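# Sort coloured parcels into matching trays with eight arms

## Task

Move every parcel into the tray whose colour matches it, so that each one rests flat on that tray's bottom.

## Robot and tools

ROBOTS. Eight identical i2rt Big YAM arms, arm1 to arm8, each with six revolute joints, a two-finger gripper and a wrist camera. The hand reaches about 1.0 m from the joint1 axis. Feet (scene frame, metres): arm1 (-2.151,-0.606,0.766), arm2 (-0.854,-0.623,0.797), arm3 (0.435,-0.612,0.752), arm4 (1.688,-0.612,0.754), arm5 (2.165,0.644,0.790), arm6 (0.850,0.628,0.817), arm7 (-0.424,0.615,0.799), arm8 (-1.661,0.655,0.757). Each foot faces along its own +x, yawed as calibrated. The table surfaces under the arms are at z=0.720. Loose objects may occasionally get a brief shove from outside.

FRAMES. Everything uses one scene frame: origin on the floor, +z up, metres. The hand point lies between the finger pads, roughly 1 cm short of the tips. The fingers extend along the hand's +z axis and the gap opens along its y axis. The printed hand position can be off, more so at long reach. hand_target is where the hand would be at the joint targets currently held.

CAMERAS. armN_cam_wrist rides on arm N. cam_arm1 to cam_arm8 are fixed in the room. All images are 672x504. Calibrations (K, distortion, T_world_to_cam) were given up front. Fixed cameras may have shifted up to about 2.3 degrees and 9 mm. Wrist camera poses are derived from joint readings, so they inherit joint errors.

TOOL move. Top-level keys are arm1 to arm8 plus cameras; every key is optional. An arm you omit gets no new command but may still be driving toward an earlier target. Each arm's object may hold:
- joints: a dict keyed by joint name giving absolute targets. joint1_rad -2.879 to 2.879 (yaw about the foot, positive counter-clockwise from above). joint2_rad 0 to 3.141 (shoulder, 0 is upper arm back, positive raises it forward). joint3_rad 0 to 3.019 (elbow, 0 is folded). joint4_rad -1.692 to 1.57 (hand pitch, positive tips fingers up). joint5_rad -1.57 to 1.57 (hand sideways, positive to the arm's right). joint6_rad -2.094 to 2.094 (roll, positive clockwise seen from behind). gripper_m 0 to 0.093, the fingertip gap in metres. Done tolerances are ±0.045, 0.14, 0.09, 0.055, 0.03, 0.035 rad and ±0.003 m.
- target: one list of seven numbers [x, y, z, qw, qx, qy, qz]. It is an absolute hand pose in the scene frame, in metres with a wxyz quaternion, in the same form as the printed hand line. The hand travels in a straight line toward it, starting from its current hand_target. When target is present, joints may contain only gripper_m.
- speed: top path speed in m/s, 0.002 to 0.5, default 0.25. Rotation is capped at twice that value in rad/s. speed is refused unless target is also given.
All motions in one call begin together. Every hand path in the call finishes at the same moment, paced by the slowest one. A path lasts 0.5 to 10 s and an action at most 15 s. Each control step clips the commanded pose to within 100 mm and 20 degrees of the measured hand. The hand lags, drifts, may exceed speed near full stretch, and often finishes a centimetre or more off. Paths ignore obstacles and the other arms. Joint moves can swing the hand widely. cameras is a list of camera names, or "all"; omitting it returns every camera and [] returns none.

TOOL wait: seconds from 0 to 10, plus the same cameras option. The robots keep their last commands and the state comes back as with an empty move.

TOOL zoom_image: camera (one name) and region [x0, y0, x1, y1] in pixels, origin at top left, at most 504x504. It only works on a camera that was in the latest images.

TOOL finished_scene: scene (1 or 2). It ends the scene permanently and the parcels must stay in place without the robots. Any later calls in that reply apply to the next scene.

READING RESULTS. The pictures line gives the order of the images. Frames can be slightly older than the state. An arm listed under "as last shown" was not commanded this call: its status lines read "not commanded" and its other omitted lines are unchanged. The move line reports per arm "done" or its worst status. joint_status and hand_status words mean:
- off_target: the joint stopped away from its target and may keep pushing.
- time_out: the arm ran out of time and now holds targets near where it stopped, still pushing. Resend reported positions to relieve it.
- not_followed: a safety check withheld the command ("joint command not followed", or "pose unreachable" for a target). A gripper command in the same call still runs. The arm may keep trying until it gets new targets.
- on_its_own: uncommanded motion; its "held at" value is a target, not a reading.
Joint velocities are in rad/s (gripper m/s), and "within noise" means the arm is still. Joint torques are in N m and include gravity; entries 3 and 4 wrap at ±28. A MOTOR HOT line warns of heating. An OVER-TEMPERATURE FAULT drops the arm for 30 to 60 s or more, after which keys read limit_stop_at_motor_heat and must be resent. No state line reports contact between robots.

GRIPPER. On a rigid part at full force the reading can be up to 0.005 m under the part's width, or up to 0.002 m over on some units. Closed on nothing it reads 0 to 0.003. Commanding about 0.005 m below the first-contact reading gives a full squeeze, and lower crushes soft items more. To release, command well above the current reading.

CALL RULES. An unknown key makes a call invalid, but later calls in the reply still run. A refused call (value out of range, or a stop hitting it) cancels the rest of that reply's move, wait and finished_scene calls in that scene.

AVOID. Knocking or placing anything outside the work area, which ends the scene. Hard presses between robots, including closing one gripper on another arm's fingers; the clearance check can act too late and does not guard fingers, housings or wrist cameras. Dropping parcels, releasing them while moving, slamming, and long hard pushes against things. Holding loads or stretched poses for long periods, since that heats motors. Small target changes may not move a joint at all.

Each tool is called after "Emit:" as name(argument=value, ...), one argument or row to a line, values as JSON.

## Session

Emit:
move(
  cameras=["cam_arm1","cam_arm2","cam_arm3","cam_arm4","cam_arm5","cam_arm6","cam_arm7","cam_arm8"],
)

Scene clock: 0.00 s.
Joint torques (N m): no reading
Heat: arm1: hottest joint1_rad 32 °C; arm2: hottest joint2_rad 29 °C; arm3: hottest joint1_rad 31 °C; arm4: hottest gripper 32 °C; arm5: hottest joint6_rad 30 °C; arm6: hottest joint2_rad 30 °C; arm7: hottest joint5_rad 29 °C; arm8: hottest joint1_rad 31 °C.
Joint velocities: within noise
arm1.joint_positions: joint1_rad=-0.028 joint2_rad=+0.521 joint3_rad=+1.431 joint4_rad=-1.508 joint5_rad=+0.032 joint6_rad=-0.133 gripper_m=+0.09396
arm1.joint_status: not commanded
arm1.hand: x=-2.0073 y=-0.6778 z=+1.3083 quat_wxyz=(-0.446, -0.145, -0.870, +0.152) (m; scene frame)
arm1.hand_target: x=-2.0101 y=-0.6764 z=+1.3161 quat_wxyz=(-0.454, -0.145, -0.865, +0.155) (m; scene frame)
arm1.hand_status: not commanded
arm2.joint_positions: joint1_rad=+0.020 joint2_rad=+0.528 joint3_rad=+1.425 joint4_rad=-1.340 joint5_rad=+0.175 joint6_rad=+0.036 gripper_m=+0.09396
arm2.joint_status: not commanded
arm2.hand: x=-0.9859 y=-0.4872 z=+1.3715 quat_wxyz=(-0.230, +0.778, -0.324, -0.487) (m; scene frame)
arm2.hand_target: x=-0.9833 y=-0.4891 z=+1.3817 quat_wxyz=(-0.232, +0.772, -0.322, -0.497) (m; scene frame)
arm2.hand_status: not commanded
arm3.joint_positions: joint1_rad=+0.084 joint2_rad=+0.623 joint3_rad=+1.443 joint4_rad=-1.225 joint5_rad=+0.214 joint6_rad=-0.288 gripper_m=+0.09396
arm3.joint_status: not commanded
arm3.hand: x=+0.2458 y=-0.4641 z=+1.3420 quat_wxyz=(-0.302, +0.818, -0.155, -0.465) (m; scene frame)
arm3.hand_target: x=+0.2487 y=-0.4659 z=+1.3553 quat_wxyz=(-0.306, +0.809, -0.155, -0.477) (m; scene frame)
arm3.hand_status: not commanded
arm4.joint_positions: joint1_rad=+0.299 joint2_rad=+0.615 joint3_rad=+1.406 joint4_rad=-1.263 joint5_rad=-0.166 joint6_rad=-0.115 gripper_m=+0.09396
arm4.joint_status: not commanded
arm4.hand: x=+1.7423 y=-0.3720 z=+1.3161 quat_wxyz=(-0.394, +0.570, -0.636, -0.340) (m; scene frame)
arm4.hand_target: x=+1.7413 y=-0.3753 z=+1.3284 quat_wxyz=(-0.404, +0.566, -0.630, -0.346) (m; scene frame)
arm4.hand_status: not commanded
arm5.joint_positions: joint1_rad=-0.422 joint2_rad=+0.625 joint3_rad=+1.427 joint4_rad=-1.371 joint5_rad=+0.120 joint6_rad=-0.097 gripper_m=+0.09396
arm5.joint_status: not commanded
arm5.hand: x=+2.0004 y=+0.7998 z=+1.3402 quat_wxyz=(-0.234, +0.830, -0.279, -0.422) (m; scene frame)
arm5.hand_target: x=+2.0022 y=+0.7982 z=+1.3527 quat_wxyz=(-0.238, +0.823, -0.277, -0.434) (m; scene frame)
arm5.hand_status: not commanded
arm6.joint_positions: joint1_rad=+0.075 joint2_rad=+0.549 joint3_rad=+1.411 joint4_rad=-1.315 joint5_rad=-0.143 joint6_rad=+0.201 gripper_m=+0.09396
arm6.joint_status: not commanded
arm6.hand: x=+1.0364 y=+0.5443 z=+1.3862 quat_wxyz=(-0.531, -0.272, -0.802, +0.030) (m; scene frame)
arm6.hand_target: x=+1.0336 y=+0.5460 z=+1.3993 quat_wxyz=(-0.544, -0.268, -0.794, +0.033) (m; scene frame)
arm6.hand_status: not commanded
arm7.joint_positions: joint1_rad=-0.146 joint2_rad=+0.496 joint3_rad=+1.379 joint4_rad=-1.460 joint5_rad=-0.022 joint6_rad=+0.046 gripper_m=+0.09396
arm7.joint_status: not commanded
arm7.hand: x=-0.3012 y=+0.4957 z=+1.3304 quat_wxyz=(-0.447, -0.351, -0.807, +0.162) (m; scene frame)
arm7.hand_target: x=-0.3031 y=+0.4977 z=+1.3404 quat_wxyz=(-0.457, -0.348, -0.801, +0.166) (m; scene frame)
arm7.hand_status: not commanded
arm8.joint_positions: joint1_rad=-0.237 joint2_rad=+0.447 joint3_rad=+1.428 joint4_rad=-1.458 joint5_rad=-0.190 joint6_rad=-0.420 gripper_m=+0.09396
arm8.joint_status: not commanded
arm8.hand: x=-1.7428 y=+0.5401 z=+1.3190 quat_wxyz=(-0.160, -0.687, -0.503, +0.499) (m; scene frame)
arm8.hand_target: x=-1.7406 y=+0.5420 z=+1.3271 quat_wxyz=(-0.161, -0.682, -0.500, +0.508) (m; scene frame)
arm8.hand_status: not commanded
pictures: cam_arm1, cam_arm2, cam_arm3, cam_arm4, cam_arm5, cam_arm6, cam_arm7, cam_arm8

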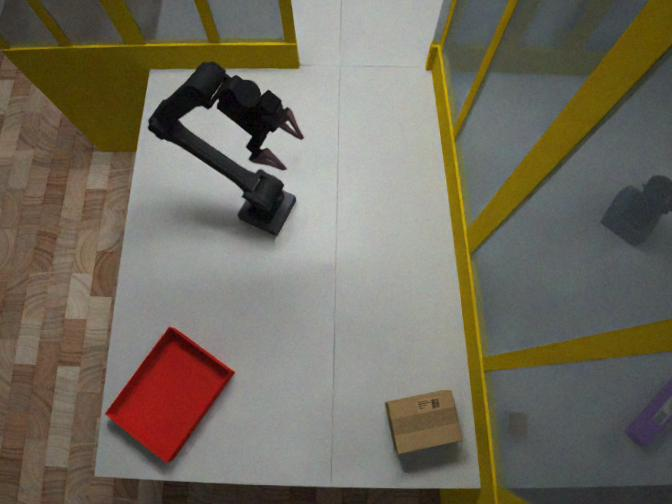

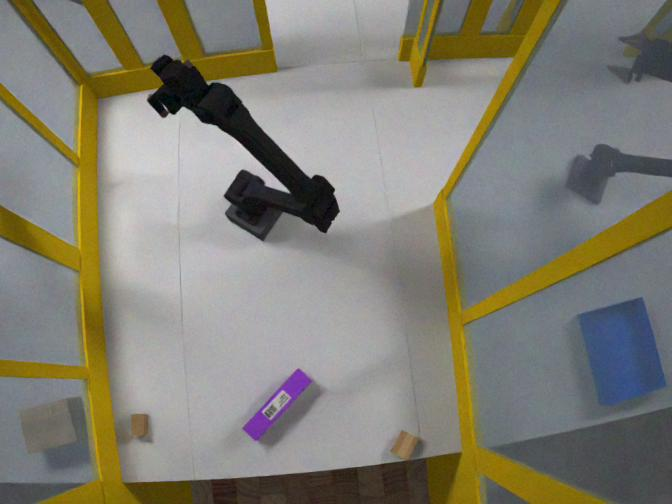

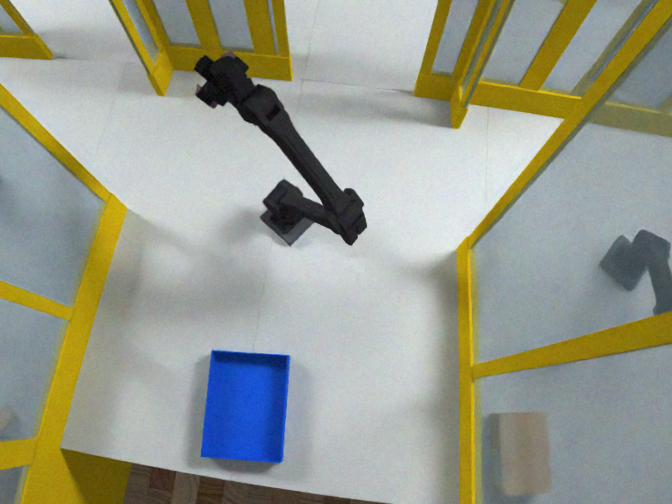

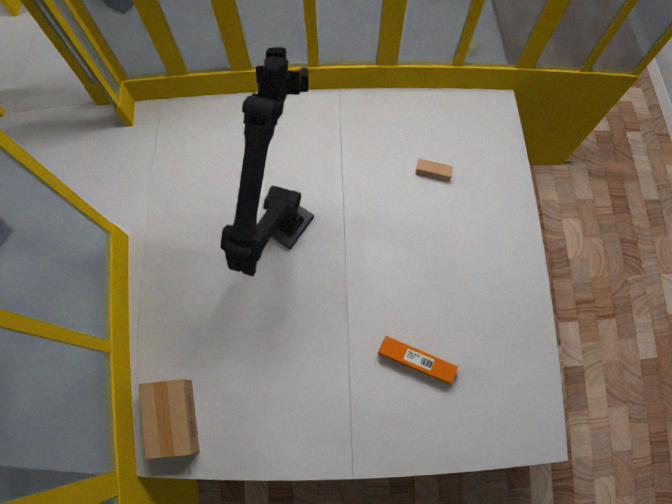

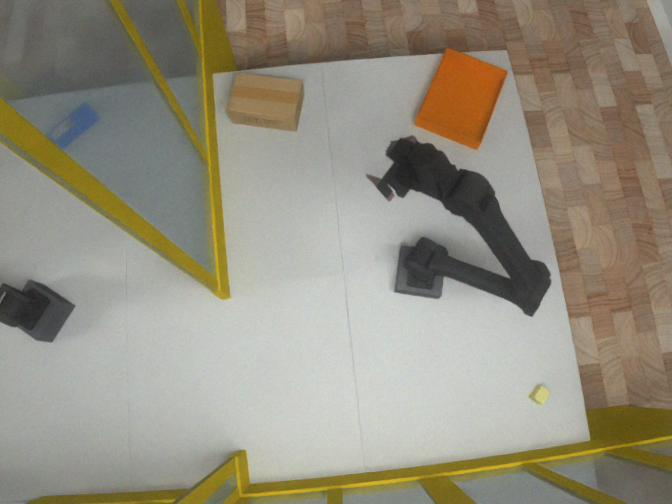

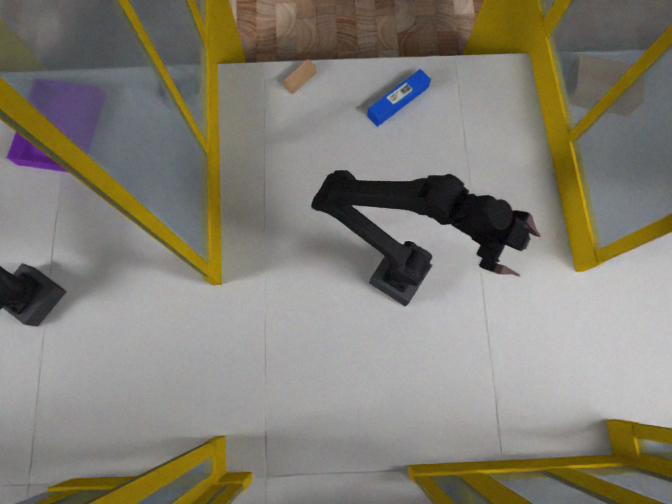

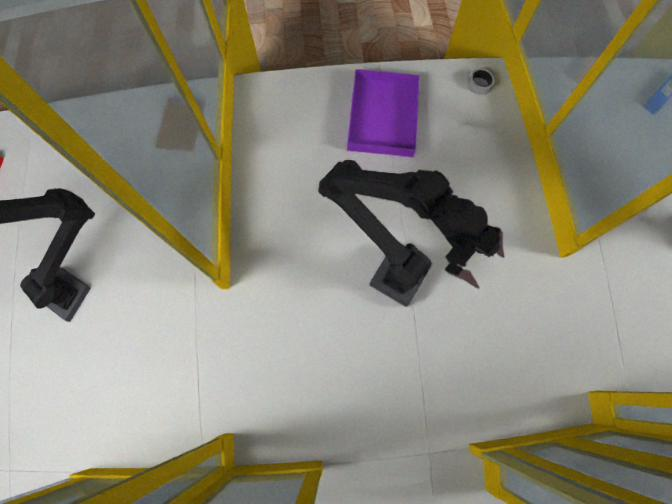

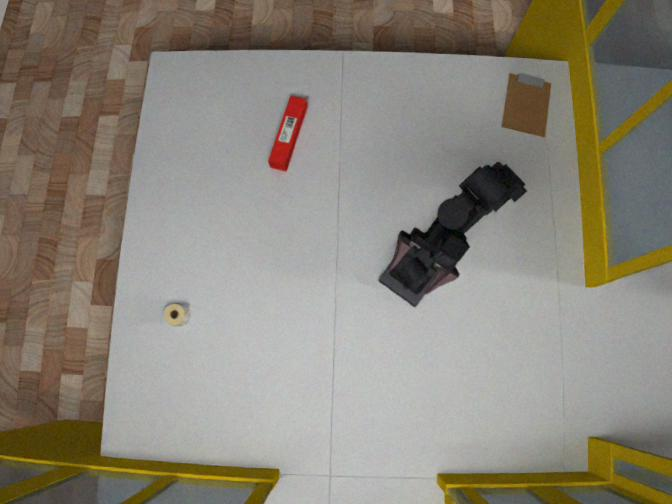

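Emit:
move(
  arm8={"joints":{"joint1_rad":-1.83,"joint2_rad":1.3,"joint3_rad":1.3,"joint4_rad":-1.5,"joint5_rad":0,"joint6_rad":0}},
  arm2={"joints":{"joint1_rad":2.25,"joint2_rad":1.3,"joint3_rad":1.3,"joint4_rad":-1.5,"joint5_rad":0,"joint6_rad":0}},
  arm6={"joints":{"joint1_rad":2.12,"joint2_rad":1.3,"joint3_rad":1.3,"joint4_rad":-1.5,"joint5_rad":0,"joint6_rad":0}},
  arm4={"joints":{"joint1_rad":-1.82,"joint2_rad":1.3,"joint3_rad":1.3,"joint4_rad":-1.5,"joint5_rad":0,"joint6_rad":0}},
  arm1={"joints":{"joint1_rad":1.47,"joint2_rad":1.3,"joint3_rad":1.3,"joint4_rad":-1.5,"joint5_rad":0,"joint6_rad":0}},
  arm7={"joints":{"joint1_rad":-1.17,"joint2_rad":1.3,"joint3_rad":1.3,"joint4_rad":-1.5,"joint5_rad":0,"joint6_rad":0}},
  arm3={"joints":{"joint1_rad":-2.13,"joint2_rad":1.3,"joint3_rad":1.3,"joint4_rad":-1.5,"joint5_rad":0,"joint6_rad":0}},
  cameras=[],
)

Scene clock: 126.07 s.
Joint torques (N m): arm1=[1.85 -9.23 8.62 0.46 0.07 0.06] | arm2=[0.44 -12.51 8.62 0.27 -0.03 -0.19] | arm3=[-1.44 -13.16 10.33 -0.16 -0.18 0.11] | arm4=[-0.97 -9.29 10.59 -0.08 -0.05 0.11] | arm5=[-1.08 2.84 7.35 1.72 -0.07 -0.03] | arm6=[-0.09 -8.29 9.37 -0.08 0.07 -0.16] | arm7=[-0.67 -8.64 10.04 -0.18 -0.01 0.05] | arm8=[1.55 -10.05 10.07 -0.35 -0.06 0.03]
Heat: arm1: hottest joint1_rad 31 °C; arm2: hottest joint3_rad 33 °C; arm3: hottest joint1_rad 30 °C; arm4: hottest joint3_rad 40 °C; arm5: hottest joint3_rad 34 °C; arm6: hottest joint3_rad 31 °C; arm7: hottest joint3_rad 38 °C; arm8: hottest joint1_rad 30 °C.
move: arm1 done; arm2 done; arm3 done; arm4 done; arm6 done; arm7 done; arm8 done
Joint velocities: within noise
arm1.joint_positions: joint1_rad=+1.461 joint2_rad=+1.305 joint3_rad=+1.302 joint4_rad=-1.503 joint5_rad=+0.001 joint6_rad=-0.008 gripper_m=+0.09398
arm1.joint_status: all done
arm1.hand: x=-1.9555 y=-0.2716 z=+1.0304 quat_wxyz=(-0.027, +0.499, -0.866, -0.010) (m; scene frame)
arm1.hand_target: x=-1.9589 y=-0.2701 z=+1.0315 quat_wxyz=(-0.030, +0.500, -0.866, -0.012) (m; scene frame)
arm1.hand_status: not commanded
arm2.joint_positions: joint1_rad=+2.247 joint2_rad=+1.313 joint3_rad=+1.296 joint4_rad=-1.490 joint5_rad=+0.001 joint6_rad=+0.013 gripper_m=+0.09400
arm2.joint_status: all done
arm2.hand: x=-0.8486 y=-1.0118 z=+1.0591 quat_wxyz=(+0.022, +0.706, +0.708, -0.022) (m; scene frame)
arm2.hand_target: x=-0.8474 y=-1.0084 z=+1.0653 quat_wxyz=(+0.025, +0.700, +0.713, -0.024) (m; scene frame)
arm2.hand_status: not commanded
arm3.joint_positions: joint1_rad=-2.119 joint2_rad=+1.324 joint3_rad=+1.288 joint4_rad=-1.489 joint5_rad=+0.002 joint6_rad=-0.015 gripper_m=+0.09398
arm3.joint_status: all done
arm3.hand: x=+0.7900 y=-0.4586 z=+1.0096 quat_wxyz=(-0.026, +0.212, -0.977, -0.006) (m; scene frame)
arm3.hand_target: x=+0.7888 y=-0.4633 z=+1.0231 quat_wxyz=(-0.038, +0.199, -0.979, -0.009) (m; scene frame)
arm3.hand_status: not commanded
arm4.joint_positions: joint1_rad=-1.809 joint2_rad=+1.315 joint3_rad=+1.298 joint4_rad=-1.489 joint5_rad=+0.000 joint6_rad=-0.007 gripper_m=+0.09398
arm4.joint_status: all done
arm4.hand: x=+1.9456 y=-0.9035 z=+1.0157 quat_wxyz=(-0.026, -0.412, -0.911, +0.020) (m; scene frame)
arm4.hand_target: x=+1.9397 y=-0.9032 z=+1.0220 quat_wxyz=(-0.029, -0.420, -0.907, +0.022) (m; scene frame)
arm4.hand_status: not commanded
arm5: as last shown
arm6.joint_positions: joint1_rad=+2.113 joint2_rad=+1.316 joint3_rad=+1.290 joint4_rad=-1.491 joint5_rad=-0.001 joint6_rad=+0.007 gripper_m=+0.09400
arm6.joint_status: all done
arm6.hand: x=+0.8798 y=+1.0142 z=+1.0758 quat_wxyz=(-0.019, +0.677, -0.735, -0.019) (m; scene frame)
arm6.hand_target: x=+0.8773 y=+1.0126 z=+1.0853 quat_wxyz=(-0.026, +0.682, -0.730, -0.024) (m; scene frame)
arm6.hand_status: not commanded
arm7.joint_positions: joint1_rad=-1.164 joint2_rad=+1.301 joint3_rad=+1.302 joint4_rad=-1.488 joint5_rad=-0.001 joint6_rad=+0.007 gripper_m=+0.09396
arm7.joint_status: all done
arm7.hand: x=-0.5136 y=+0.2360 z=+1.0670 quat_wxyz=(-0.025, -0.786, -0.617, +0.031) (m; scene frame)
arm7.hand_target: x=-0.5152 y=+0.2398 z=+1.0665 quat_wxyz=(-0.021, -0.786, -0.617, +0.027) (m; scene frame)
arm7.hand_status: not commanded
arm8.joint_positions: joint1_rad=-1.825 joint2_rad=+1.308 joint3_rad=+1.297 joint4_rad=-1.490 joint5_rad=-0.001 joint6_rad=-0.007 gripper_m=+0.09397
arm8.joint_status: all done
arm8.hand: x=-1.9138 y=+0.9497 z=+1.0214 quat_wxyz=(+0.013, -0.910, +0.414, +0.031) (m; scene frame)
arm8.hand_target: x=-1.9106 y=+0.9491 z=+1.0256 quat_wxyz=(+0.014, -0.907, +0.419, +0.032) (m; scene frame)
arm8.hand_status: not commanded
pictures: none
No camera images: "cameras" was empty.

Emit:
move(
  arm8={"target":[-2.079,1.142,0.88,0,-0.6225,0.7826,0]},
  arm2={"target":[-0.846,-1.279,0.88,0,0.9336,0.3584,0]},
  arm6={"target":[0.902,1.379,0.88,0,-0.2924,0.9563,0]},
  arm4={"target":[2.136,-1.146,0.88,0,0.1994,0.9799,0]},
  cameras=["arm8_cam_wrist","arm2_cam_wrist","arm6_cam_wrist","arm4_cam_wrist"],
)

Scene clock: 137.97 s.
Joint torques (N m): arm1=[2.08 -9.11 8.57 0.55 0.05 0.07] | arm2=[0.03 -23.41 11.71 0.08 0.03 0.09] | arm3=[-1.55 -13.27 10.33 -0.16 -0.18 0.11] | arm4=[-1.9 -18.2 15.27 -0.25 -0.19 -0.04] | arm5=[-1.08 3.31 7.38 1.91 -0.11 -0.01] | arm6=[-0.03 -19.43 13.15 -0.27 0.07 0.01] | arm7=[-0.79 -8.59 10.07 -0.25 -0.01 0.04] | arm8=[1.79 -19.02 14 -0.61 -0.04 0.04]
Heat: arm1: hottest joint1_rad 31 °C; arm2: hottest joint3_rad 34 °C; arm3: hottest joint1_rad 30 °C; arm4: hottest joint3_rad 40 °C; arm5: hottest joint3_rad 34 °C; arm6: hottest joint3_rad 33 °C; arm7: hottest joint3_rad 38 °C; arm8: hottest joint3_rad 31 °C.
move: arm2 off_target; arm4 off_target; arm6 off_target; arm8 off_target
Joint velocities: within noise
arm1, arm3, arm5, arm7: as last shown
arm2.joint_positions: joint1_rad=+2.247 joint2_rad=+2.126 joint3_rad=+1.864 joint4_rad=-1.336 joint5_rad=+0.001 joint6_rad=+0.836 gripper_m=+0.09400
arm2.joint_status: not commanded
arm2.hand: x=-0.8447 y=-1.2644 z=+0.8682 quat_wxyz=(-0.013, +0.930, +0.367, +0.005) (m; scene frame)
arm2.hand_target: x=-0.8461 y=-1.2783 z=+0.8801 quat_wxyz=(+0.001, +0.934, +0.358, +0.000) (m; scene frame)
arm2.hand_status: off_target (0.019 m and 1.9 deg from the pose sent, 0.322 m and 48.3 deg at the start)
arm4.joint_positions: joint1_rad=-1.815 joint2_rad=+2.229 joint3_rad=+2.174 joint4_rad=-1.537 joint5_rad=-0.013 joint6_rad=-0.469 gripper_m=+0.09398
arm4.joint_status: not commanded
arm4.hand: x=+2.1349 y=-1.1283 z=+0.8750 quat_wxyz=(+0.009, -0.196, -0.981, -0.006) (m; scene frame)
arm4.hand_target: x=+2.1352 y=-1.1453 z=+0.8799 quat_wxyz=(+0.000, -0.199, -0.980, +0.001) (m; scene frame)
arm4.hand_status: off_target (0.018 m and 1.3 deg from the pose sent, 0.337 m and 25.9 deg at the start)
arm6.joint_positions: joint1_rad=+2.113 joint2_rad=+2.509 joint3_rad=+2.497 joint4_rad=-1.594 joint5_rad=+0.001 joint6_rad=+0.900 gripper_m=+0.09400
arm6.joint_status: not commanded
arm6.hand: x=+0.9066 y=+1.3668 z=+0.8664 quat_wxyz=(+0.006, +0.293, -0.956, +0.017) (m; scene frame)
arm6.hand_target: x=+0.9020 y=+1.3781 z=+0.8801 quat_wxyz=(+0.000, +0.292, -0.956, -0.001) (m; scene frame)
arm6.hand_status: off_target (0.019 m and 2.0 deg from the pose sent, 0.415 m and 51.4 deg at the start)
arm8.joint_positions: joint1_rad=-1.825 joint2_rad=+2.051 joint3_rad=+1.862 joint4_rad=-1.399 joint5_rad=+0.001 joint6_rad=+0.929 gripper_m=+0.09398
arm8.joint_status: not commanded
arm8.hand: x=-2.0700 y=+1.1316 z=+0.8743 quat_wxyz=(+0.000, -0.626, +0.780, -0.009) (m; scene frame)
arm8.hand_target: x=-2.0786 y=+1.1415 z=+0.8799 quat_wxyz=(+0.000, -0.623, +0.783, +0.000) (m; scene frame)
arm8.hand_status: off_target (0.015 m and 1.1 deg from the pose sent, 0.290 m and 54.2 deg at the start)
pictures: arm2_cam_wrist, arm4_cam_wrist, arm6_cam_wrist, arm8_cam_wrist
camera_calibration:
arm2_cam_wrist: T_world_to_cam=[[-0.678032, 0.734234, 0.0342436, 0.324753], [0.602622, 0.528612, 0.597843, 0.662812], [0.420855, 0.425993, -0.800882, 1.70997], [0, 0, 0, 1]] pos_world=[-0.89888, -1.31725, 0.962102]
arm4_cam_wrist: T_world_to_cam=[[-0.371125, -0.928574, 0.00408162, -0.261584], [-0.743461, 0.299768, 0.597833, 1.40713], [-0.556356, 0.218836, -0.80161, 2.26089], [0, 0, 0, 1]] pos_world=[2.20692, -1.15948, 0.972197]
arm6_cam_wrist: T_world_to_cam=[[0.566653, -0.823222, 0.0347809, 0.579836], [-0.675207, -0.439747, 0.592215, 0.705951], [-0.47223, -0.359064, -0.805029, 1.74071], [0, 0, 0, 1]] pos_world=[0.970112, 1.4128, 0.96308]
arm8_cam_wrist: T_world_to_cam=[[0.974955, -0.222363, 0.00428906, 2.26711], [-0.180444, -0.779592, 0.59973, -0.0114286], [-0.130014, -0.585483, -0.800191, 1.21362], [0, 0, 0, 1]] pos_world=[-2.0546, 1.20577, 0.96826]

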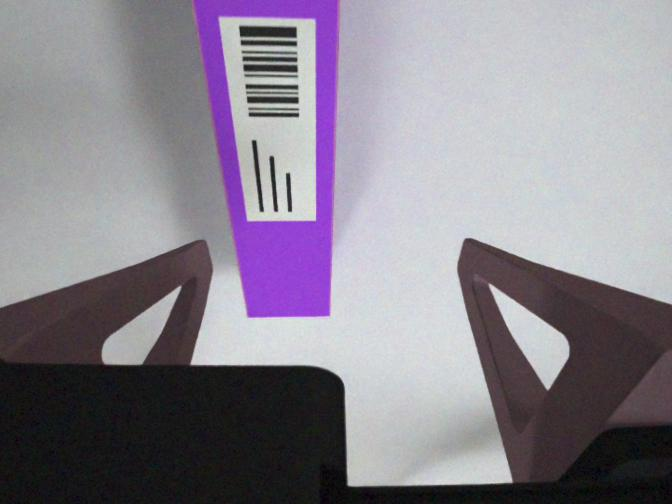

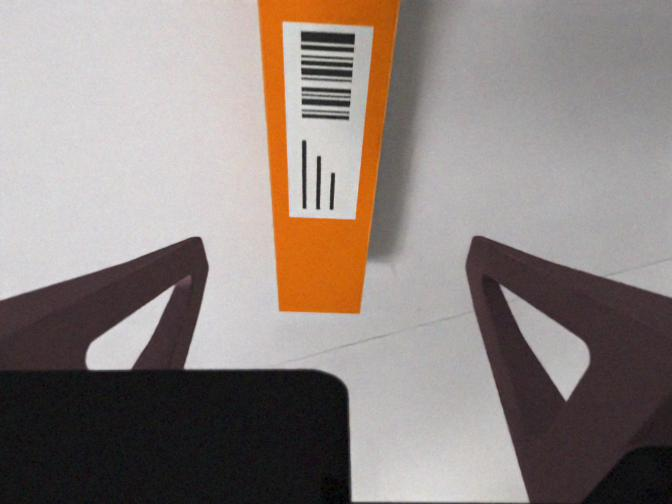

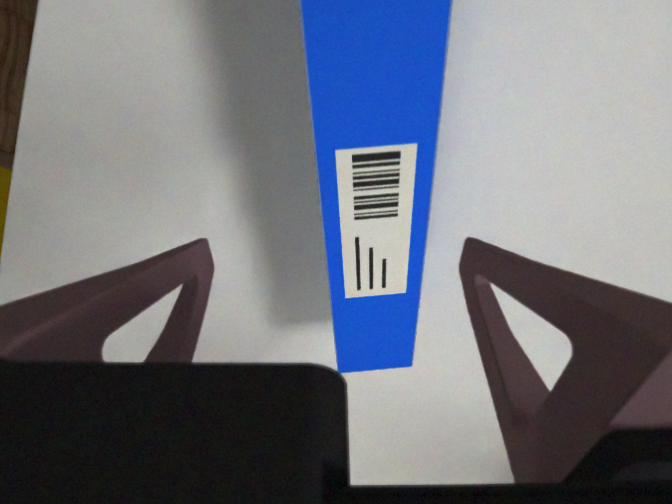

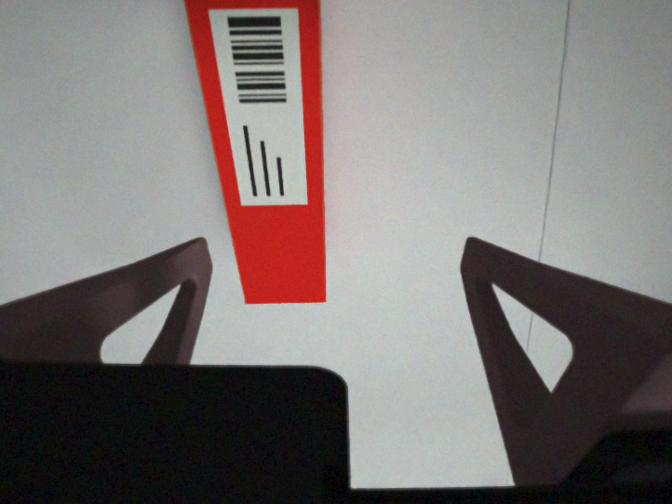

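Emit:
move(
  arm8={"target":[-2.108,1.165,0.875,0,-0.6225,0.7826,0]},
  arm2={"target":[-0.838,-1.306,0.88,0,0.9336,0.3584,0]},
  arm6={"target":[0.895,1.346,0.88,0,-0.3214,0.9469,0]},
  arm4={"target":[2.145,-1.148,0.875,0,0.219,0.9757,0]},
  cameras=["arm8_cam_wrist","arm2_cam_wrist","arm6_cam_wrist","arm4_cam_wrist"],
)

Scene clock: 211.80 s.
Joint torques (N m): arm1=[2.26 -8.88 8.53 0.46 0.06 0.05] | arm2=[0.73 -24.29 11.92 0.03 0.02 0.08] | arm3=[-1.55 -13.27 10.32 -0.14 -0.19 0.11] | arm4=[-1.2 -18.43 15.31 -0.27 -0.18 0.12] | arm5=[-0.91 3.02 7.34 1.77 -0.11 -0.04] | arm6=[0.15 -21.89 8.29 0.46 0.08 -0.17] | arm7=[-0.97 -8.53 10.06 -0.2 -0.01 0.04] | arm8=[2.67 -20.54 14.11 -0.66 -0.04 0.03]
Heat: arm1: hottest joint3_rad 33 °C; arm2: hottest joint3_rad 41 °C; arm3: hottest joint3_rad 32 °C; arm4: hottest joint3_rad 50 °C; arm5: hottest joint3_rad 34 °C; arm6: hottest joint3_rad 39 °C; arm7: hottest joint3_rad 39 °C; arm8: hottest joint3_rad 42 °C.
move: arm2 off_target; arm4 off_target; arm6 off_target; arm8 off_target
Joint velocities: within noise
arm1, arm3, arm5, arm7: as last shown
arm2.joint_positions: joint1_rad=+2.249 joint2_rad=+2.205 joint3_rad=+2.007 joint4_rad=-1.396 joint5_rad=+0.001 joint6_rad=+0.847 gripper_m=+0.09400
arm2.joint_status: not commanded
arm2.hand: x=-0.8430 y=-1.2926 z=+0.8707 quat_wxyz=(-0.012, +0.932, +0.362, +0.004) (m; scene frame)
arm2.hand_target: x=-0.8379 y=-1.3053 z=+0.8803 quat_wxyz=(+0.001, +0.934, +0.359, +0.000) (m; scene frame)
arm2.hand_status: off_target (0.017 m and 1.5 deg from the pose sent, 0.044 m and 1.9 deg at the start)
arm4.joint_positions: joint1_rad=-1.815 joint2_rad=+2.260 joint3_rad=+2.214 joint4_rad=-1.547 joint5_rad=-0.013 joint6_rad=-0.438 gripper_m=+0.09398
arm4.joint_status: not commanded
arm4.hand: x=+2.1400 y=-1.1342 z=+0.8700 quat_wxyz=(+0.009, -0.211, -0.977, -0.006) (m; scene frame)
arm4.hand_target: x=+2.1444 y=-1.1474 z=+0.8750 quat_wxyz=(-0.001, -0.219, -0.976, +0.001) (m; scene frame)
arm4.hand_status: off_target (0.015 m and 1.6 deg from the pose sent, 0.022 m and 3.0 deg at the start)
arm6.joint_positions: joint1_rad=+2.118 joint2_rad=+2.396 joint3_rad=+2.257 joint4_rad=-1.478 joint5_rad=+0.001 joint6_rad=+0.864 gripper_m=+0.09400
arm6.joint_status: not commanded
arm6.hand: x=+0.9013 y=+1.3394 z=+0.8559 quat_wxyz=(+0.008, +0.313, -0.950, +0.022) (m; scene frame)
arm6.hand_target: x=+0.8950 y=+1.3456 z=+0.8800 quat_wxyz=(+0.000, +0.321, -0.947, +0.000) (m; scene frame)
arm6.hand_status: off_target (0.026 m and 2.9 deg from the pose sent, 0.027 m and 3.9 deg at the start)
arm8.joint_positions: joint1_rad=-1.822 joint2_rad=+2.165 joint3_rad=+2.044 joint4_rad=-1.465 joint5_rad=+0.001 joint6_rad=+0.939 gripper_m=+0.09398
arm8.joint_status: not commanded
arm8.hand: x=-2.0961 y=+1.1588 z=+0.8712 quat_wxyz=(+0.000, -0.623, +0.782, -0.008) (m; scene frame)
arm8.hand_target: x=-2.1076 y=+1.1645 z=+0.8751 quat_wxyz=(+0.000, -0.623, +0.783, +0.001) (m; scene frame)
arm8.hand_status: off_target (0.014 m and 0.9 deg from the pose sent, 0.051 m and 1.1 deg at the start)
pictures: arm2_cam_wrist, arm4_cam_wrist, arm6_cam_wrist, arm8_cam_wrist
camera_calibration:
arm2_cam_wrist: T_world_to_cam=[[-0.671249, 0.740559, 0.0315947, 0.362692], [0.607636, 0.525354, 0.595636, 0.6771], [0.424505, 0.419018, -0.802633, 1.71891], [0, 0, 0, 1]] pos_world=[-0.897661, -1.34457, 0.964893]
arm4_cam_wrist: T_world_to_cam=[[-0.399628, -0.916668, 0.00408408, -0.190659], [-0.733928, 0.322624, 0.597716, 1.42124], [-0.549225, 0.235866, -0.801698, 2.26521], [0, 0, 0, 1]] pos_world=[2.211, -1.16758, 0.967297]
arm6_cam_wrist: T_world_to_cam=[[0.599821, -0.799001, 0.0425661, 0.491675], [-0.655471, -0.460168, 0.598835, 0.700398], [-0.458882, -0.387094, -0.799741, 1.74086], [0, 0, 0, 1]] pos_world=[0.963021, 1.38903, 0.951881]
arm8_cam_wrist: T_world_to_cam=[[0.973327, -0.229403, 0.00284081, 2.30458], [-0.185398, -0.779205, 0.598721, -0.00298759], [-0.135135, -0.583278, -0.800953, 1.21095], [0, 0, 0, 1]] pos_world=[-2.08002, 1.23267, 0.965157]

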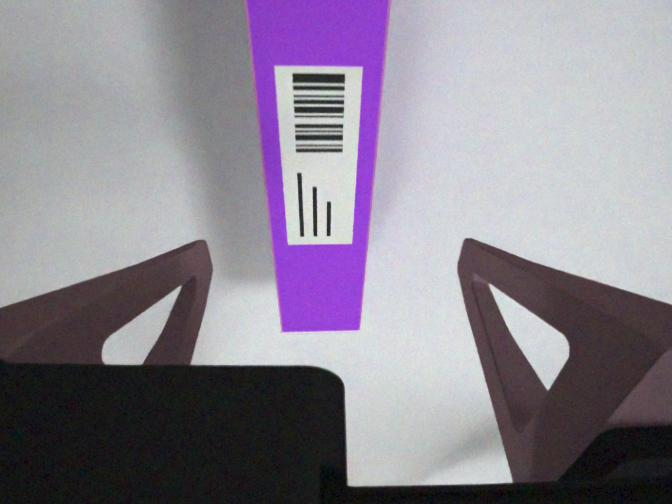

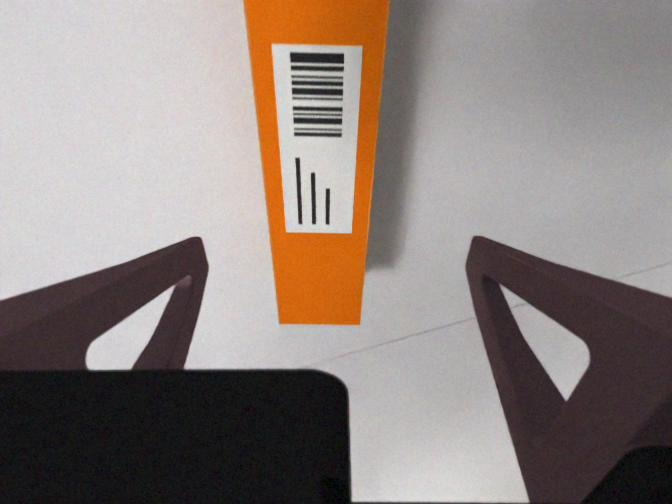

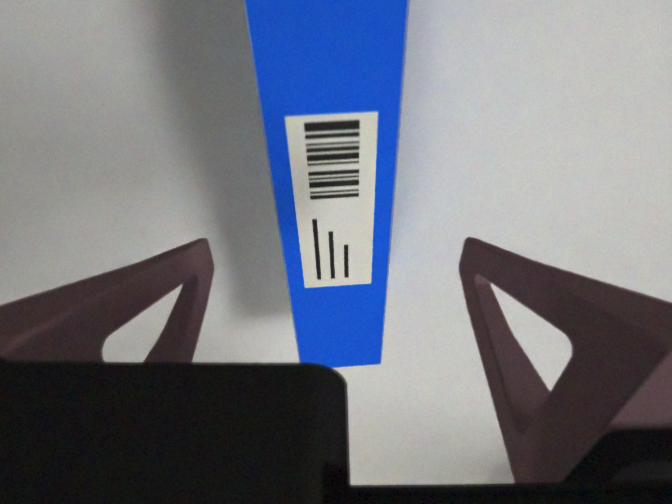

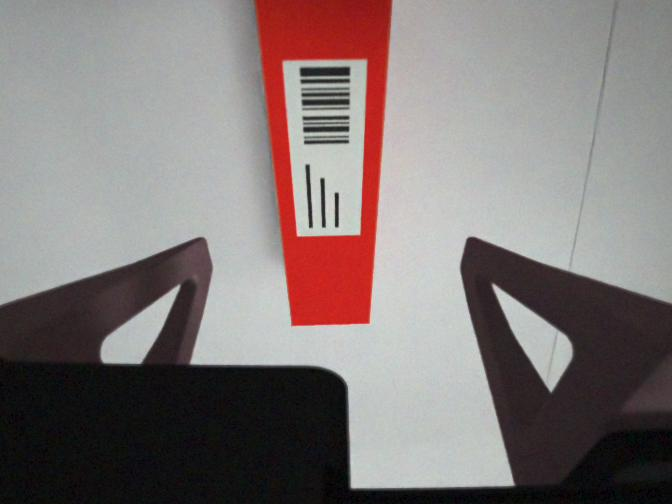

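Emit:
move(
  arm8={"target":[-2.111,1.166,0.749,0,-0.6225,0.7826,0],"speed":0.15},
  arm2={"target":[-0.834,-1.311,0.755,0,0.9336,0.3584,0],"speed":0.15},
  arm6={"target":[0.895,1.346,0.763,0,-0.3214,0.9469,0],"speed":0.15},
  arm4={"target":[2.147,-1.142,0.750,0,0.219,0.9757,0],"speed":0.15},
  cameras=["arm6_cam_wrist"],
)

Emit:
move(
  arm8={"joints":{"gripper_m":0.04}},
  arm2={"joints":{"gripper_m":0.04}},
  arm6={"joints":{"gripper_m":0.04}},
  arm4={"joints":{"gripper_m":0.04}},
  cameras=["arm8_cam_wrist","arm2_cam_wrist"],
)

Scene clock: 224.80 s.
Joint torques (N m): arm1=[1.85 -9.11 8.57 0.53 0.08 0.09] | arm2=[0.79 -25.7 7.76 0.91 0.03 0.09] | arm3=[-1.49 -13.16 10.32 -0.14 -0.18 0.11] | arm4=[-0.26 -19.31 9.92 0.73 -0.18 0.11] | arm5=[-0.67 3.02 7.34 1.83 -0.09 -0.04] | arm6=[0.15 -19.14 8.54 0.51 0.07 -0.18] | arm7=[-0.85 -8.59 10.02 -0.16 -0.01 0.04] | arm8=[2.55 -21.66 9.37 0.18 -0.03 0.05]
Heat: arm1: hottest joint3_rad 33 °C; arm2: hottest joint3_rad 40 °C; arm3: hottest joint3_rad 32 °C; arm4: hottest joint3_rad 52 °C; arm5: hottest joint3_rad 35 °C; arm6: hottest joint3_rad 37 °C; arm7: hottest joint3_rad 40 °C; arm8: hottest joint3_rad 40 °C.
move: arm2 done; arm4 off_target; arm6 done; arm8 off_target
Joint velocities: within noise
arm1, arm3, arm5, arm7: as last shown
arm2.joint_positions: joint1_rad=+2.255 joint2_rad=+2.343 joint3_rad=+1.946 joint4_rad=-1.184 joint5_rad=+0.001 joint6_rad=+0.853 gripper_m=+0.09400
arm2.joint_status: not commanded
arm2.hand: x=-0.8388 y=-1.3072 z=+0.7576 quat_wxyz=(-0.005, +0.932, +0.362, +0.001) (m; scene frame)
arm2.hand_target: x=-0.8340 y=-1.3109 z=+0.7550 quat_wxyz=(+0.000, +0.934, +0.359, +0.000) (m; scene frame)
arm2.hand_status: done (0.007 m and 0.8 deg from the pose sent, 0.117 m and 1.5 deg at the start)
arm4.joint_positions: joint1_rad=-1.815 joint2_rad=+2.328 joint3_rad=+2.054 joint4_rad=-1.289 joint5_rad=-0.013 joint6_rad=-0.427 gripper_m=+0.09398
arm4.joint_status: not commanded
arm4.hand: x=+2.1450 y=-1.1426 z=+0.7635 quat_wxyz=(-0.002, -0.216, -0.976, +0.003) (m; scene frame)
arm4.hand_target: x=+2.1468 y=-1.1418 z=+0.7501 quat_wxyz=(+0.000, -0.219, -0.976, +0.000) (m; scene frame)
arm4.hand_status: off_target (0.014 m and 0.6 deg from the pose sent, 0.121 m and 1.6 deg at the start)
arm6.joint_positions: joint1_rad=+2.118 joint2_rad=+2.454 joint3_rad=+2.114 joint4_rad=-1.248 joint5_rad=+0.001 joint6_rad=+0.864 gripper_m=+0.09400
arm6.joint_status: not commanded
arm6.hand: x=+0.9013 y=+1.3399 z=+0.7620 quat_wxyz=(+0.003, +0.313, -0.950, +0.008) (m; scene frame)
arm6.hand_target: x=+0.8950 y=+1.3459 z=+0.7631 quat_wxyz=(+0.000, +0.321, -0.947, +0.000) (m; scene frame)
arm6.hand_status: done (0.009 m and 1.4 deg from the pose sent, 0.093 m and 2.9 deg at the start)
arm8.joint_positions: joint1_rad=-1.820 joint2_rad=+2.271 joint3_rad=+1.930 joint4_rad=-1.226 joint5_rad=+0.001 joint6_rad=+0.942 gripper_m=+0.09398
arm8.joint_status: not commanded
arm8.hand: x=-2.1056 y=+1.1682 z=+0.7598 quat_wxyz=(+0.000, -0.623, +0.783, +0.002) (m; scene frame)
arm8.hand_target: x=-2.1108 y=+1.1658 z=+0.7490 quat_wxyz=(+0.000, -0.623, +0.783, +0.000) (m; scene frame)
arm8.hand_status: off_target (0.012 m and 0.2 deg from the pose sent, 0.123 m and 0.9 deg at the start)
pictures: arm6_cam_wrist
camera_calibration:
arm6_cam_wrist: T_world_to_cam=[[0.599747, -0.799932, 0.0203313, 0.514346], [-0.656657, -0.477489, 0.583786, 0.79257], [-0.457281, -0.363474, -0.811653, 1.64199], [0, 0, 0, 1]] pos_world=[0.96282, 1.38671, 0.859577]

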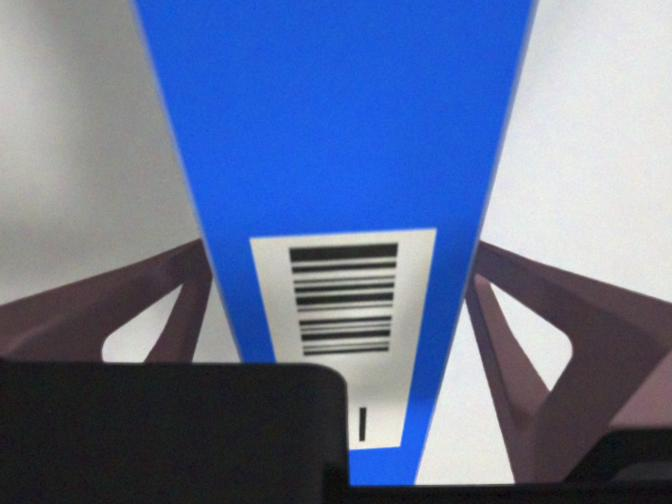

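Scene clock: 225.40 s.
Joint torques (N m): arm1=[1.73 -9.05 8.59 0.44 0.06 0.09] | arm2=[0.73 -25.93 7.84 0.9 0.04 0.09] | arm3=[-1.44 -13.16 10.35 -0.13 -0.19 0.11] | arm4=[-0.21 -19.37 9.94 0.73 -0.16 0.11] | arm5=[-0.38 3.14 7.51 1.83 -0.08 -0.04] | arm6=[0.15 -19.25 8.51 0.47 0.1 -0.16] | arm7=[-0.67 -8.53 10.02 -0.2 0 0.04] | arm8=[2.61 -21.77 9.33 0.23 -0.03 0.03]
Heat: arm1: hottest joint3_rad 33 °C; arm2: hottest joint3_rad 40 °C; arm3: hottest joint3_rad 32 °C; arm4: hottest joint3_rad 52 °C; arm5: hottest joint3_rad 35 °C; arm6: hottest joint3_rad 37 °C; arm7: hottest joint3_rad 40 °C; arm8: hottest joint3_rad 40 °C.
move: arm2 off_target; arm4 off_target; arm6 off_target; arm8 off_target
Joint velocities: within noise
arm1, arm3, arm5, arm7: as last shown
arm2.joint_positions: joint1_rad=+2.255 joint2_rad=+2.343 joint3_rad=+1.946 joint4_rad=-1.183 joint5_rad=+0.000 joint6_rad=+0.853 gripper_m=+0.05894
arm2.joint_status: gripper_m off_target (ended at +0.05897, target +0.04000)
arm2.hand: x=-0.8388 y=-1.3074 z=+0.7576 quat_wxyz=(-0.005, +0.932, +0.362, +0.001) (m; scene frame)
arm2.hand_target: x=-0.8339 y=-1.3109 z=+0.7550 quat_wxyz=(+0.000, +0.934, +0.359, +0.000) (m; scene frame)
arm2.hand_status: not commanded
arm4.joint_positions: joint1_rad=-1.815 joint2_rad=+2.328 joint3_rad=+2.054 joint4_rad=-1.289 joint5_rad=-0.014 joint6_rad=-0.427 gripper_m=+0.05967
arm4.joint_status: gripper_m off_target (ended at +0.05970, target +0.04000)
arm4.hand: x=+2.1451 y=-1.1425 z=+0.7635 quat_wxyz=(-0.003, -0.216, -0.976, +0.003) (m; scene frame)
arm4.hand_target: x=+2.1468 y=-1.1418 z=+0.7501 quat_wxyz=(+0.000, -0.219, -0.976, +0.000) (m; scene frame)
arm4.hand_status: not commanded
arm6.joint_positions: joint1_rad=+2.118 joint2_rad=+2.454 joint3_rad=+2.114 joint4_rad=-1.247 joint5_rad=+0.000 joint6_rad=+0.862 gripper_m=+0.06014
arm6.joint_status: gripper_m off_target (ended at +0.06016, target +0.04000)
arm6.hand: x=+0.9012 y=+1.3401 z=+0.7620 quat_wxyz=(+0.003, +0.314, -0.950, +0.008) (m; scene frame)
arm6.hand_target: x=+0.8950 y=+1.3458 z=+0.7631 quat_wxyz=(+0.000, +0.321, -0.947, +0.000) (m; scene frame)
arm6.hand_status: not commanded
arm8.joint_positions: joint1_rad=-1.820 joint2_rad=+2.271 joint3_rad=+1.930 joint4_rad=-1.225 joint5_rad=+0.001 joint6_rad=+0.942 gripper_m=+0.06015
arm8.joint_status: gripper_m off_target (ended at +0.06017, target +0.04000)
arm8.hand: x=-2.1057 y=+1.1683 z=+0.7598 quat_wxyz=(+0.000, -0.622, +0.783, +0.002) (m; scene frame)
arm8.hand_target: x=-2.1107 y=+1.1658 z=+0.7490 quat_wxyz=(+0.000, -0.623, +0.783, +0.000) (m; scene frame)
arm8.hand_status: not commanded
pictures: arm2_cam_wrist, arm8_cam_wrist
camera_calibration:
arm2_cam_wrist: T_world_to_cam=[[-0.671028, 0.741149, 0.0204985, 0.389467], [0.607466, 0.53372, 0.588327, 0.766008], [0.425097, 0.407236, -0.808364, 1.62193], [0, 0, 0, 1]] pos_world=[-0.893459, -1.358, 0.852463]
arm8_cam_wrist: T_world_to_cam=[[0.97291, -0.230786, -0.0135908, 2.32964], [-0.178695, -0.788008, 0.589162, 0.101015], [-0.14668, -0.570773, -0.807901, 1.09232], [0, 0, 0, 1]] pos_world=[-2.08826, 1.24071, 0.854631]

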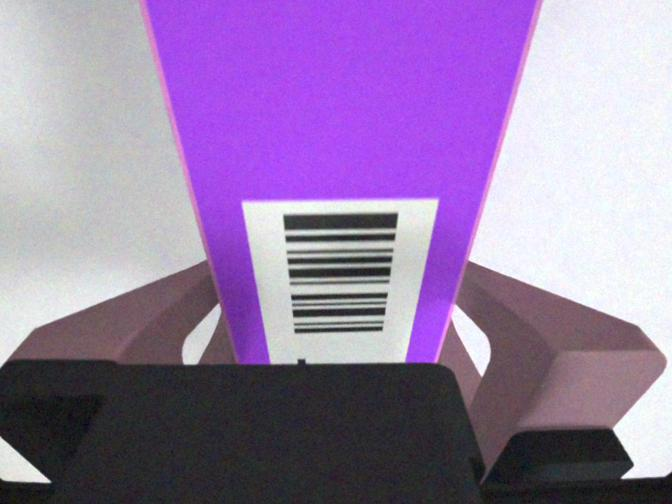

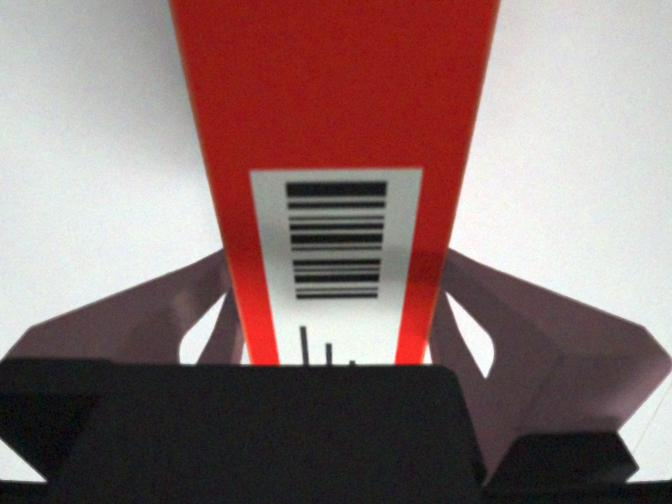

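Emit:
move(
  arm8={"target":[-1.934,0.974,1.0,0,-0.6225,0.7826,0],"speed":0.2},
  arm2={"target":[-0.847,-1.043,1.0,0,0.9336,0.3584,0],"speed":0.2},
  arm6={"target":[0.879,1.047,1.0,0,-0.3214,0.9469,0],"speed":0.2},
  arm4={"target":[1.962,-0.930,1.0,0,0.219,0.9757,0],"speed":0.2},
  cameras=[],
)

Emit:
move(
  arm8={"joints":{"joint1_rad":0.4,"joint6_rad":-0.21}},
  arm2={"joints":{"joint1_rad":-1.347,"joint6_rad":-0.436}},
  arm6={"joints":{"joint1_rad":-1.30,"joint6_rad":-0.35}},
  arm4={"joints":{"joint1_rad":1.795,"joint6_rad":-0.40}},
  cameras=["arm8_cam_wrist","arm2_cam_wrist","arm6_cam_wrist","arm4_cam_wrist"],
)

Scene clock: 260.43 s.
Joint torques (N m): arm1=[2.08 -9.17 8.51 0.57 0.08 0.09] | arm2=[-0.21 -13.86 7.88 0.16 0.05 -0.04] | arm3=[-1.44 -13.22 10.32 -0.12 -0.18 0.11] | arm4=[-1.2 -10.29 9.77 -0.25 -0.15 -0.01] | arm5=[-0.5 2.9 7.42 1.8 -0.07 -0.05] | arm6=[-0.32 -10.17 8.36 -0.21 0.09 -0.18] | arm7=[-0.91 -8.41 10.09 -0.16 -0.01 0.04] | arm8=[1.26 -12.1 9.18 -0.54 -0.02 -0.08]
Heat: arm1: hottest joint3_rad 34 °C; arm2: hottest joint2_rad 40 °C; arm3: hottest joint3_rad 32 °C; arm4: hottest joint3_rad 46 °C; arm5: hottest joint3_rad 35 °C; arm6: hottest joint2_rad 40 °C; arm7: hottest joint3_rad 40 °C; arm8: hottest joint2_rad 41 °C.
move: arm2 done; arm4 done; arm6 done; arm8 done
Joint velocities: within noise
arm1, arm3, arm5, arm7: as last shown
arm2.joint_positions: joint1_rad=+2.255 joint2_rad=+1.453 joint3_rad=+1.279 joint4_rad=-1.386 joint5_rad=+0.000 joint6_rad=+0.853 gripper_m=+0.05894
arm2.joint_status: not commanded
arm2.hand: x=-0.8447 y=-1.0465 z=+0.9994 quat_wxyz=(+0.004, +0.932, +0.362, -0.002) (m; scene frame)
arm2.hand_target: x=-0.8469 y=-1.0431 z=+1.0001 quat_wxyz=(+0.000, +0.934, +0.358, +0.000) (m; scene frame)
arm2.hand_status: done (0.004 m and 0.7 deg from the pose sent, 0.359 m and 0.7 deg at the start)
arm4.joint_positions: joint1_rad=-1.815 joint2_rad=+1.442 joint3_rad=+1.385 joint4_rad=-1.499 joint5_rad=-0.014 joint6_rad=-0.426 gripper_m=+0.05967
arm4.joint_status: not commanded
arm4.hand: x=+1.9688 y=-0.9310 z=+1.0007 quat_wxyz=(-0.005, -0.216, -0.976, +0.005) (m; scene frame)
arm4.hand_target: x=+1.9621 y=-0.9300 z=+1.0000 quat_wxyz=(+0.000, -0.219, -0.976, +0.000) (m; scene frame)
arm4.hand_status: done (0.007 m and 0.9 deg from the pose sent, 0.367 m and 0.5 deg at the start)
arm6.joint_positions: joint1_rad=+2.118 joint2_rad=+1.477 joint3_rad=+1.230 joint4_rad=-1.335 joint5_rad=+0.001 joint6_rad=+0.859 gripper_m=+0.06014
arm6.joint_status: not commanded
arm6.hand: x=+0.8807 y=+1.0489 z=+0.9917 quat_wxyz=(+0.002, +0.315, -0.949, +0.005) (m; scene frame)
arm6.hand_target: x=+0.8790 y=+1.0470 z=+0.9998 quat_wxyz=(+0.000, +0.321, -0.947, +0.000) (m; scene frame)
arm6.hand_status: done (0.009 m and 1.0 deg from the pose sent, 0.378 m and 1.3 deg at the start)
arm8.joint_positions: joint1_rad=-1.820 joint2_rad=+1.443 joint3_rad=+1.371 joint4_rad=-1.492 joint5_rad=+0.001 joint6_rad=+0.943 gripper_m=+0.06015
arm8.joint_status: not commanded
arm8.hand: x=-1.9384 y=+0.9759 z=+0.9986 quat_wxyz=(+0.000, -0.622, +0.783, +0.003) (m; scene frame)
arm8.hand_target: x=-1.9340 y=+0.9740 z=+1.0000 quat_wxyz=(+0.000, -0.622, +0.783, +0.000) (m; scene frame)
arm8.hand_status: done (0.005 m and 0.4 deg from the pose sent, 0.353 m and 0.2 deg at the start)
pictures: none
No camera images: "cameras" was empty.

Scene clock: 263.07 s.
Joint torques (N m): arm1=[1.85 -9.17 8.53 0.5 0.06 0.09] | arm2=[0.15 -15.15 7.87 0.14 -0.06 -0.21] | arm3=[-1.44 -13.1 10.32 -0.16 -0.17 0.12] | arm4=[0.91 -11.34 9.74 -0.24 -0.11 0.1] | arm5=[-0.91 2.84 7.41 1.84 -0.06 -0.05] | arm6=[-0.91 -10.23 8.38 -0.17 -0.05 -0.18] | arm7=[-0.79 -8.59 10.06 -0.21 0 0.04] | arm8=[2.08 -12.04 9.25 -0.58 -0.07 -0.08]
Heat: arm1: hottest joint3_rad 34 °C; arm2: hottest joint2_rad 40 °C; arm3: hottest joint3_rad 32 °C; arm4: hottest joint3_rad 46 °C; arm5: hottest joint3_rad 35 °C; arm6: hottest joint2_rad 39 °C; arm7: hottest joint3_rad 40 °C; arm8: hottest joint2_rad 40 °C.
move: arm2 done; arm4 done; arm6 done; arm8 done
Joint velocities: within noise
arm1, arm3, arm5, arm7: as last shown
arm2.joint_positions: joint1_rad=-1.346 joint2_rad=+1.466 joint3_rad=+1.279 joint4_rad=-1.387 joint5_rad=+0.000 joint6_rad=-0.421 gripper_m=+0.05893
arm2.joint_status: all done
arm2.hand: x=-0.6744 y=-0.2388 z=+0.9951 quat_wxyz=(+0.001, +0.702, -0.712, +0.000) (m; scene frame)
arm2.hand_target: x=-0.6760 y=-0.2428 z=+1.0009 quat_wxyz=(-0.001, +0.707, -0.707, -0.001) (m; scene frame)
arm2.hand_status: not commanded
arm4.joint_positions: joint1_rad=+1.787 joint2_rad=+1.457 joint3_rad=+1.385 joint4_rad=-1.500 joint5_rad=-0.016 joint6_rad=-0.406 gripper_m=+0.05975
arm4.joint_status: all done
arm4.hand: x=+1.2968 y=-0.4439 z=+0.9980 quat_wxyz=(+0.012, +1.000, +0.002, -0.009) (m; scene frame)
arm4.hand_target: x=+1.3017 y=-0.4496 z=+1.0030 quat_wxyz=(+0.012, +1.000, +0.003, -0.009) (m; scene frame)
arm4.hand_status: not commanded
arm6.joint_positions: joint1_rad=-1.296 joint2_rad=+1.477 joint3_rad=+1.230 joint4_rad=-1.335 joint5_rad=+0.002 joint6_rad=-0.340 gripper_m=+0.06027
arm6.joint_status: all done
arm6.hand: x=+0.7080 y=+0.2315 z=+0.9917 quat_wxyz=(+0.003, -0.708, -0.706, -0.005) (m; scene frame)
arm6.hand_target: x=+0.7071 y=+0.2338 z=+0.9999 quat_wxyz=(+0.000, -0.706, -0.708, +0.000) (m; scene frame)
arm6.hand_status: not commanded
arm8.joint_positions: joint1_rad=+0.398 joint2_rad=+1.443 joint3_rad=+1.371 joint4_rad=-1.492 joint5_rad=+0.000 joint6_rad=-0.203 gripper_m=+0.06014
arm8.joint_status: all done
arm8.hand: x=-1.7491 y=+0.2410 z=+0.9993 quat_wxyz=(-0.002, -0.709, -0.705, +0.003) (m; scene frame)
arm8.hand_target: x=-1.7474 y=+0.2450 z=+1.0007 quat_wxyz=(+0.000, -0.706, -0.709, +0.001) (m; scene frame)
arm8.hand_status: not commanded
pictures: arm2_cam_wrist, arm4_cam_wrist, arm6_cam_wrist, arm8_cam_wrist
camera_calibration:
arm2_cam_wrist: T_world_to_cam=[[0.999727, -0.0205475, 0.0111101, 0.657056], [-0.0231644, -0.810855, 0.584789, -0.786784], [-0.00300728, -0.584887, -0.811109, 0.786014], [0, 0, 0, 1]] pos_world=[-0.672739, -0.164738, 1.09035]
arm4_cam_wrist: T_world_to_cam=[[-0.0177262, 0.999761, -0.0127647, 0.476911], [0.823866, 0.0218387, 0.566364, -1.61918], [0.566507, -0.000476931, -0.824056, 0.212447], [0, 0, 0, 1]] pos_world=[1.22209, -0.441335, 1.0982]
arm6_cam_wrist: T_world_to_cam=[[-0.999978, -0.00455488, 0.00484472, 0.702693], [-0.000863028, 0.8113, 0.584629, -0.761154], [-0.00659344, 0.584612, -0.811286, 0.798216], [0, 0, 0, 1]] pos_world=[0.707283, 0.154078, 1.08917]
arm8_cam_wrist: T_world_to_cam=[[-0.999898, 0.010939, -0.00916783, -1.74144], [0.00350868, 0.811013, 0.585017, -0.769633], [0.0138347, 0.584926, -0.810969, 0.814138], [0, 0, 0, 1]] pos_world=[-1.74982, 0.167021, 1.09452]

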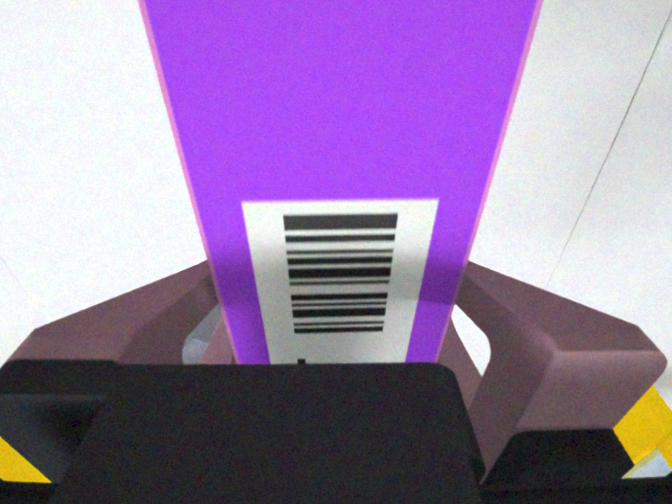

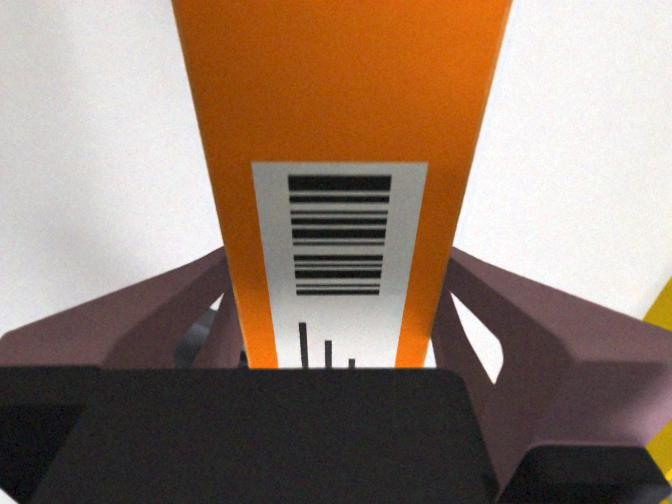

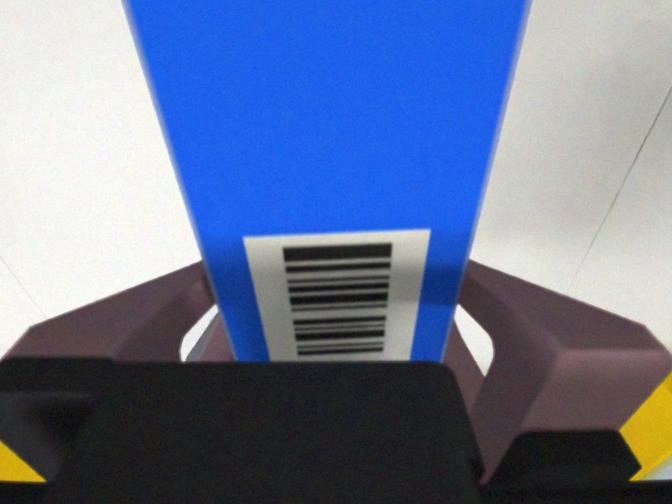

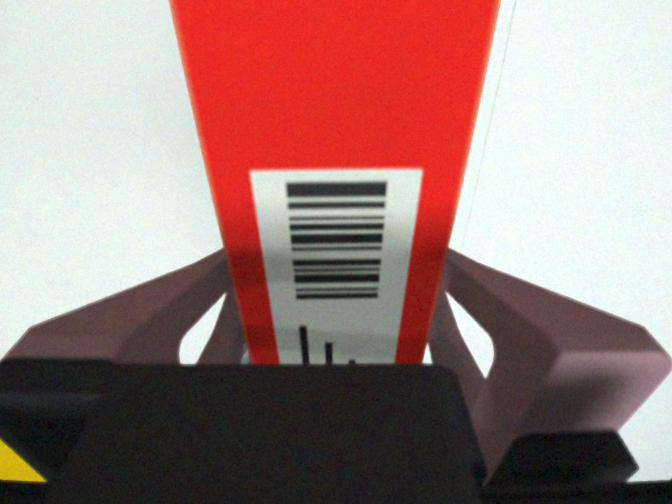

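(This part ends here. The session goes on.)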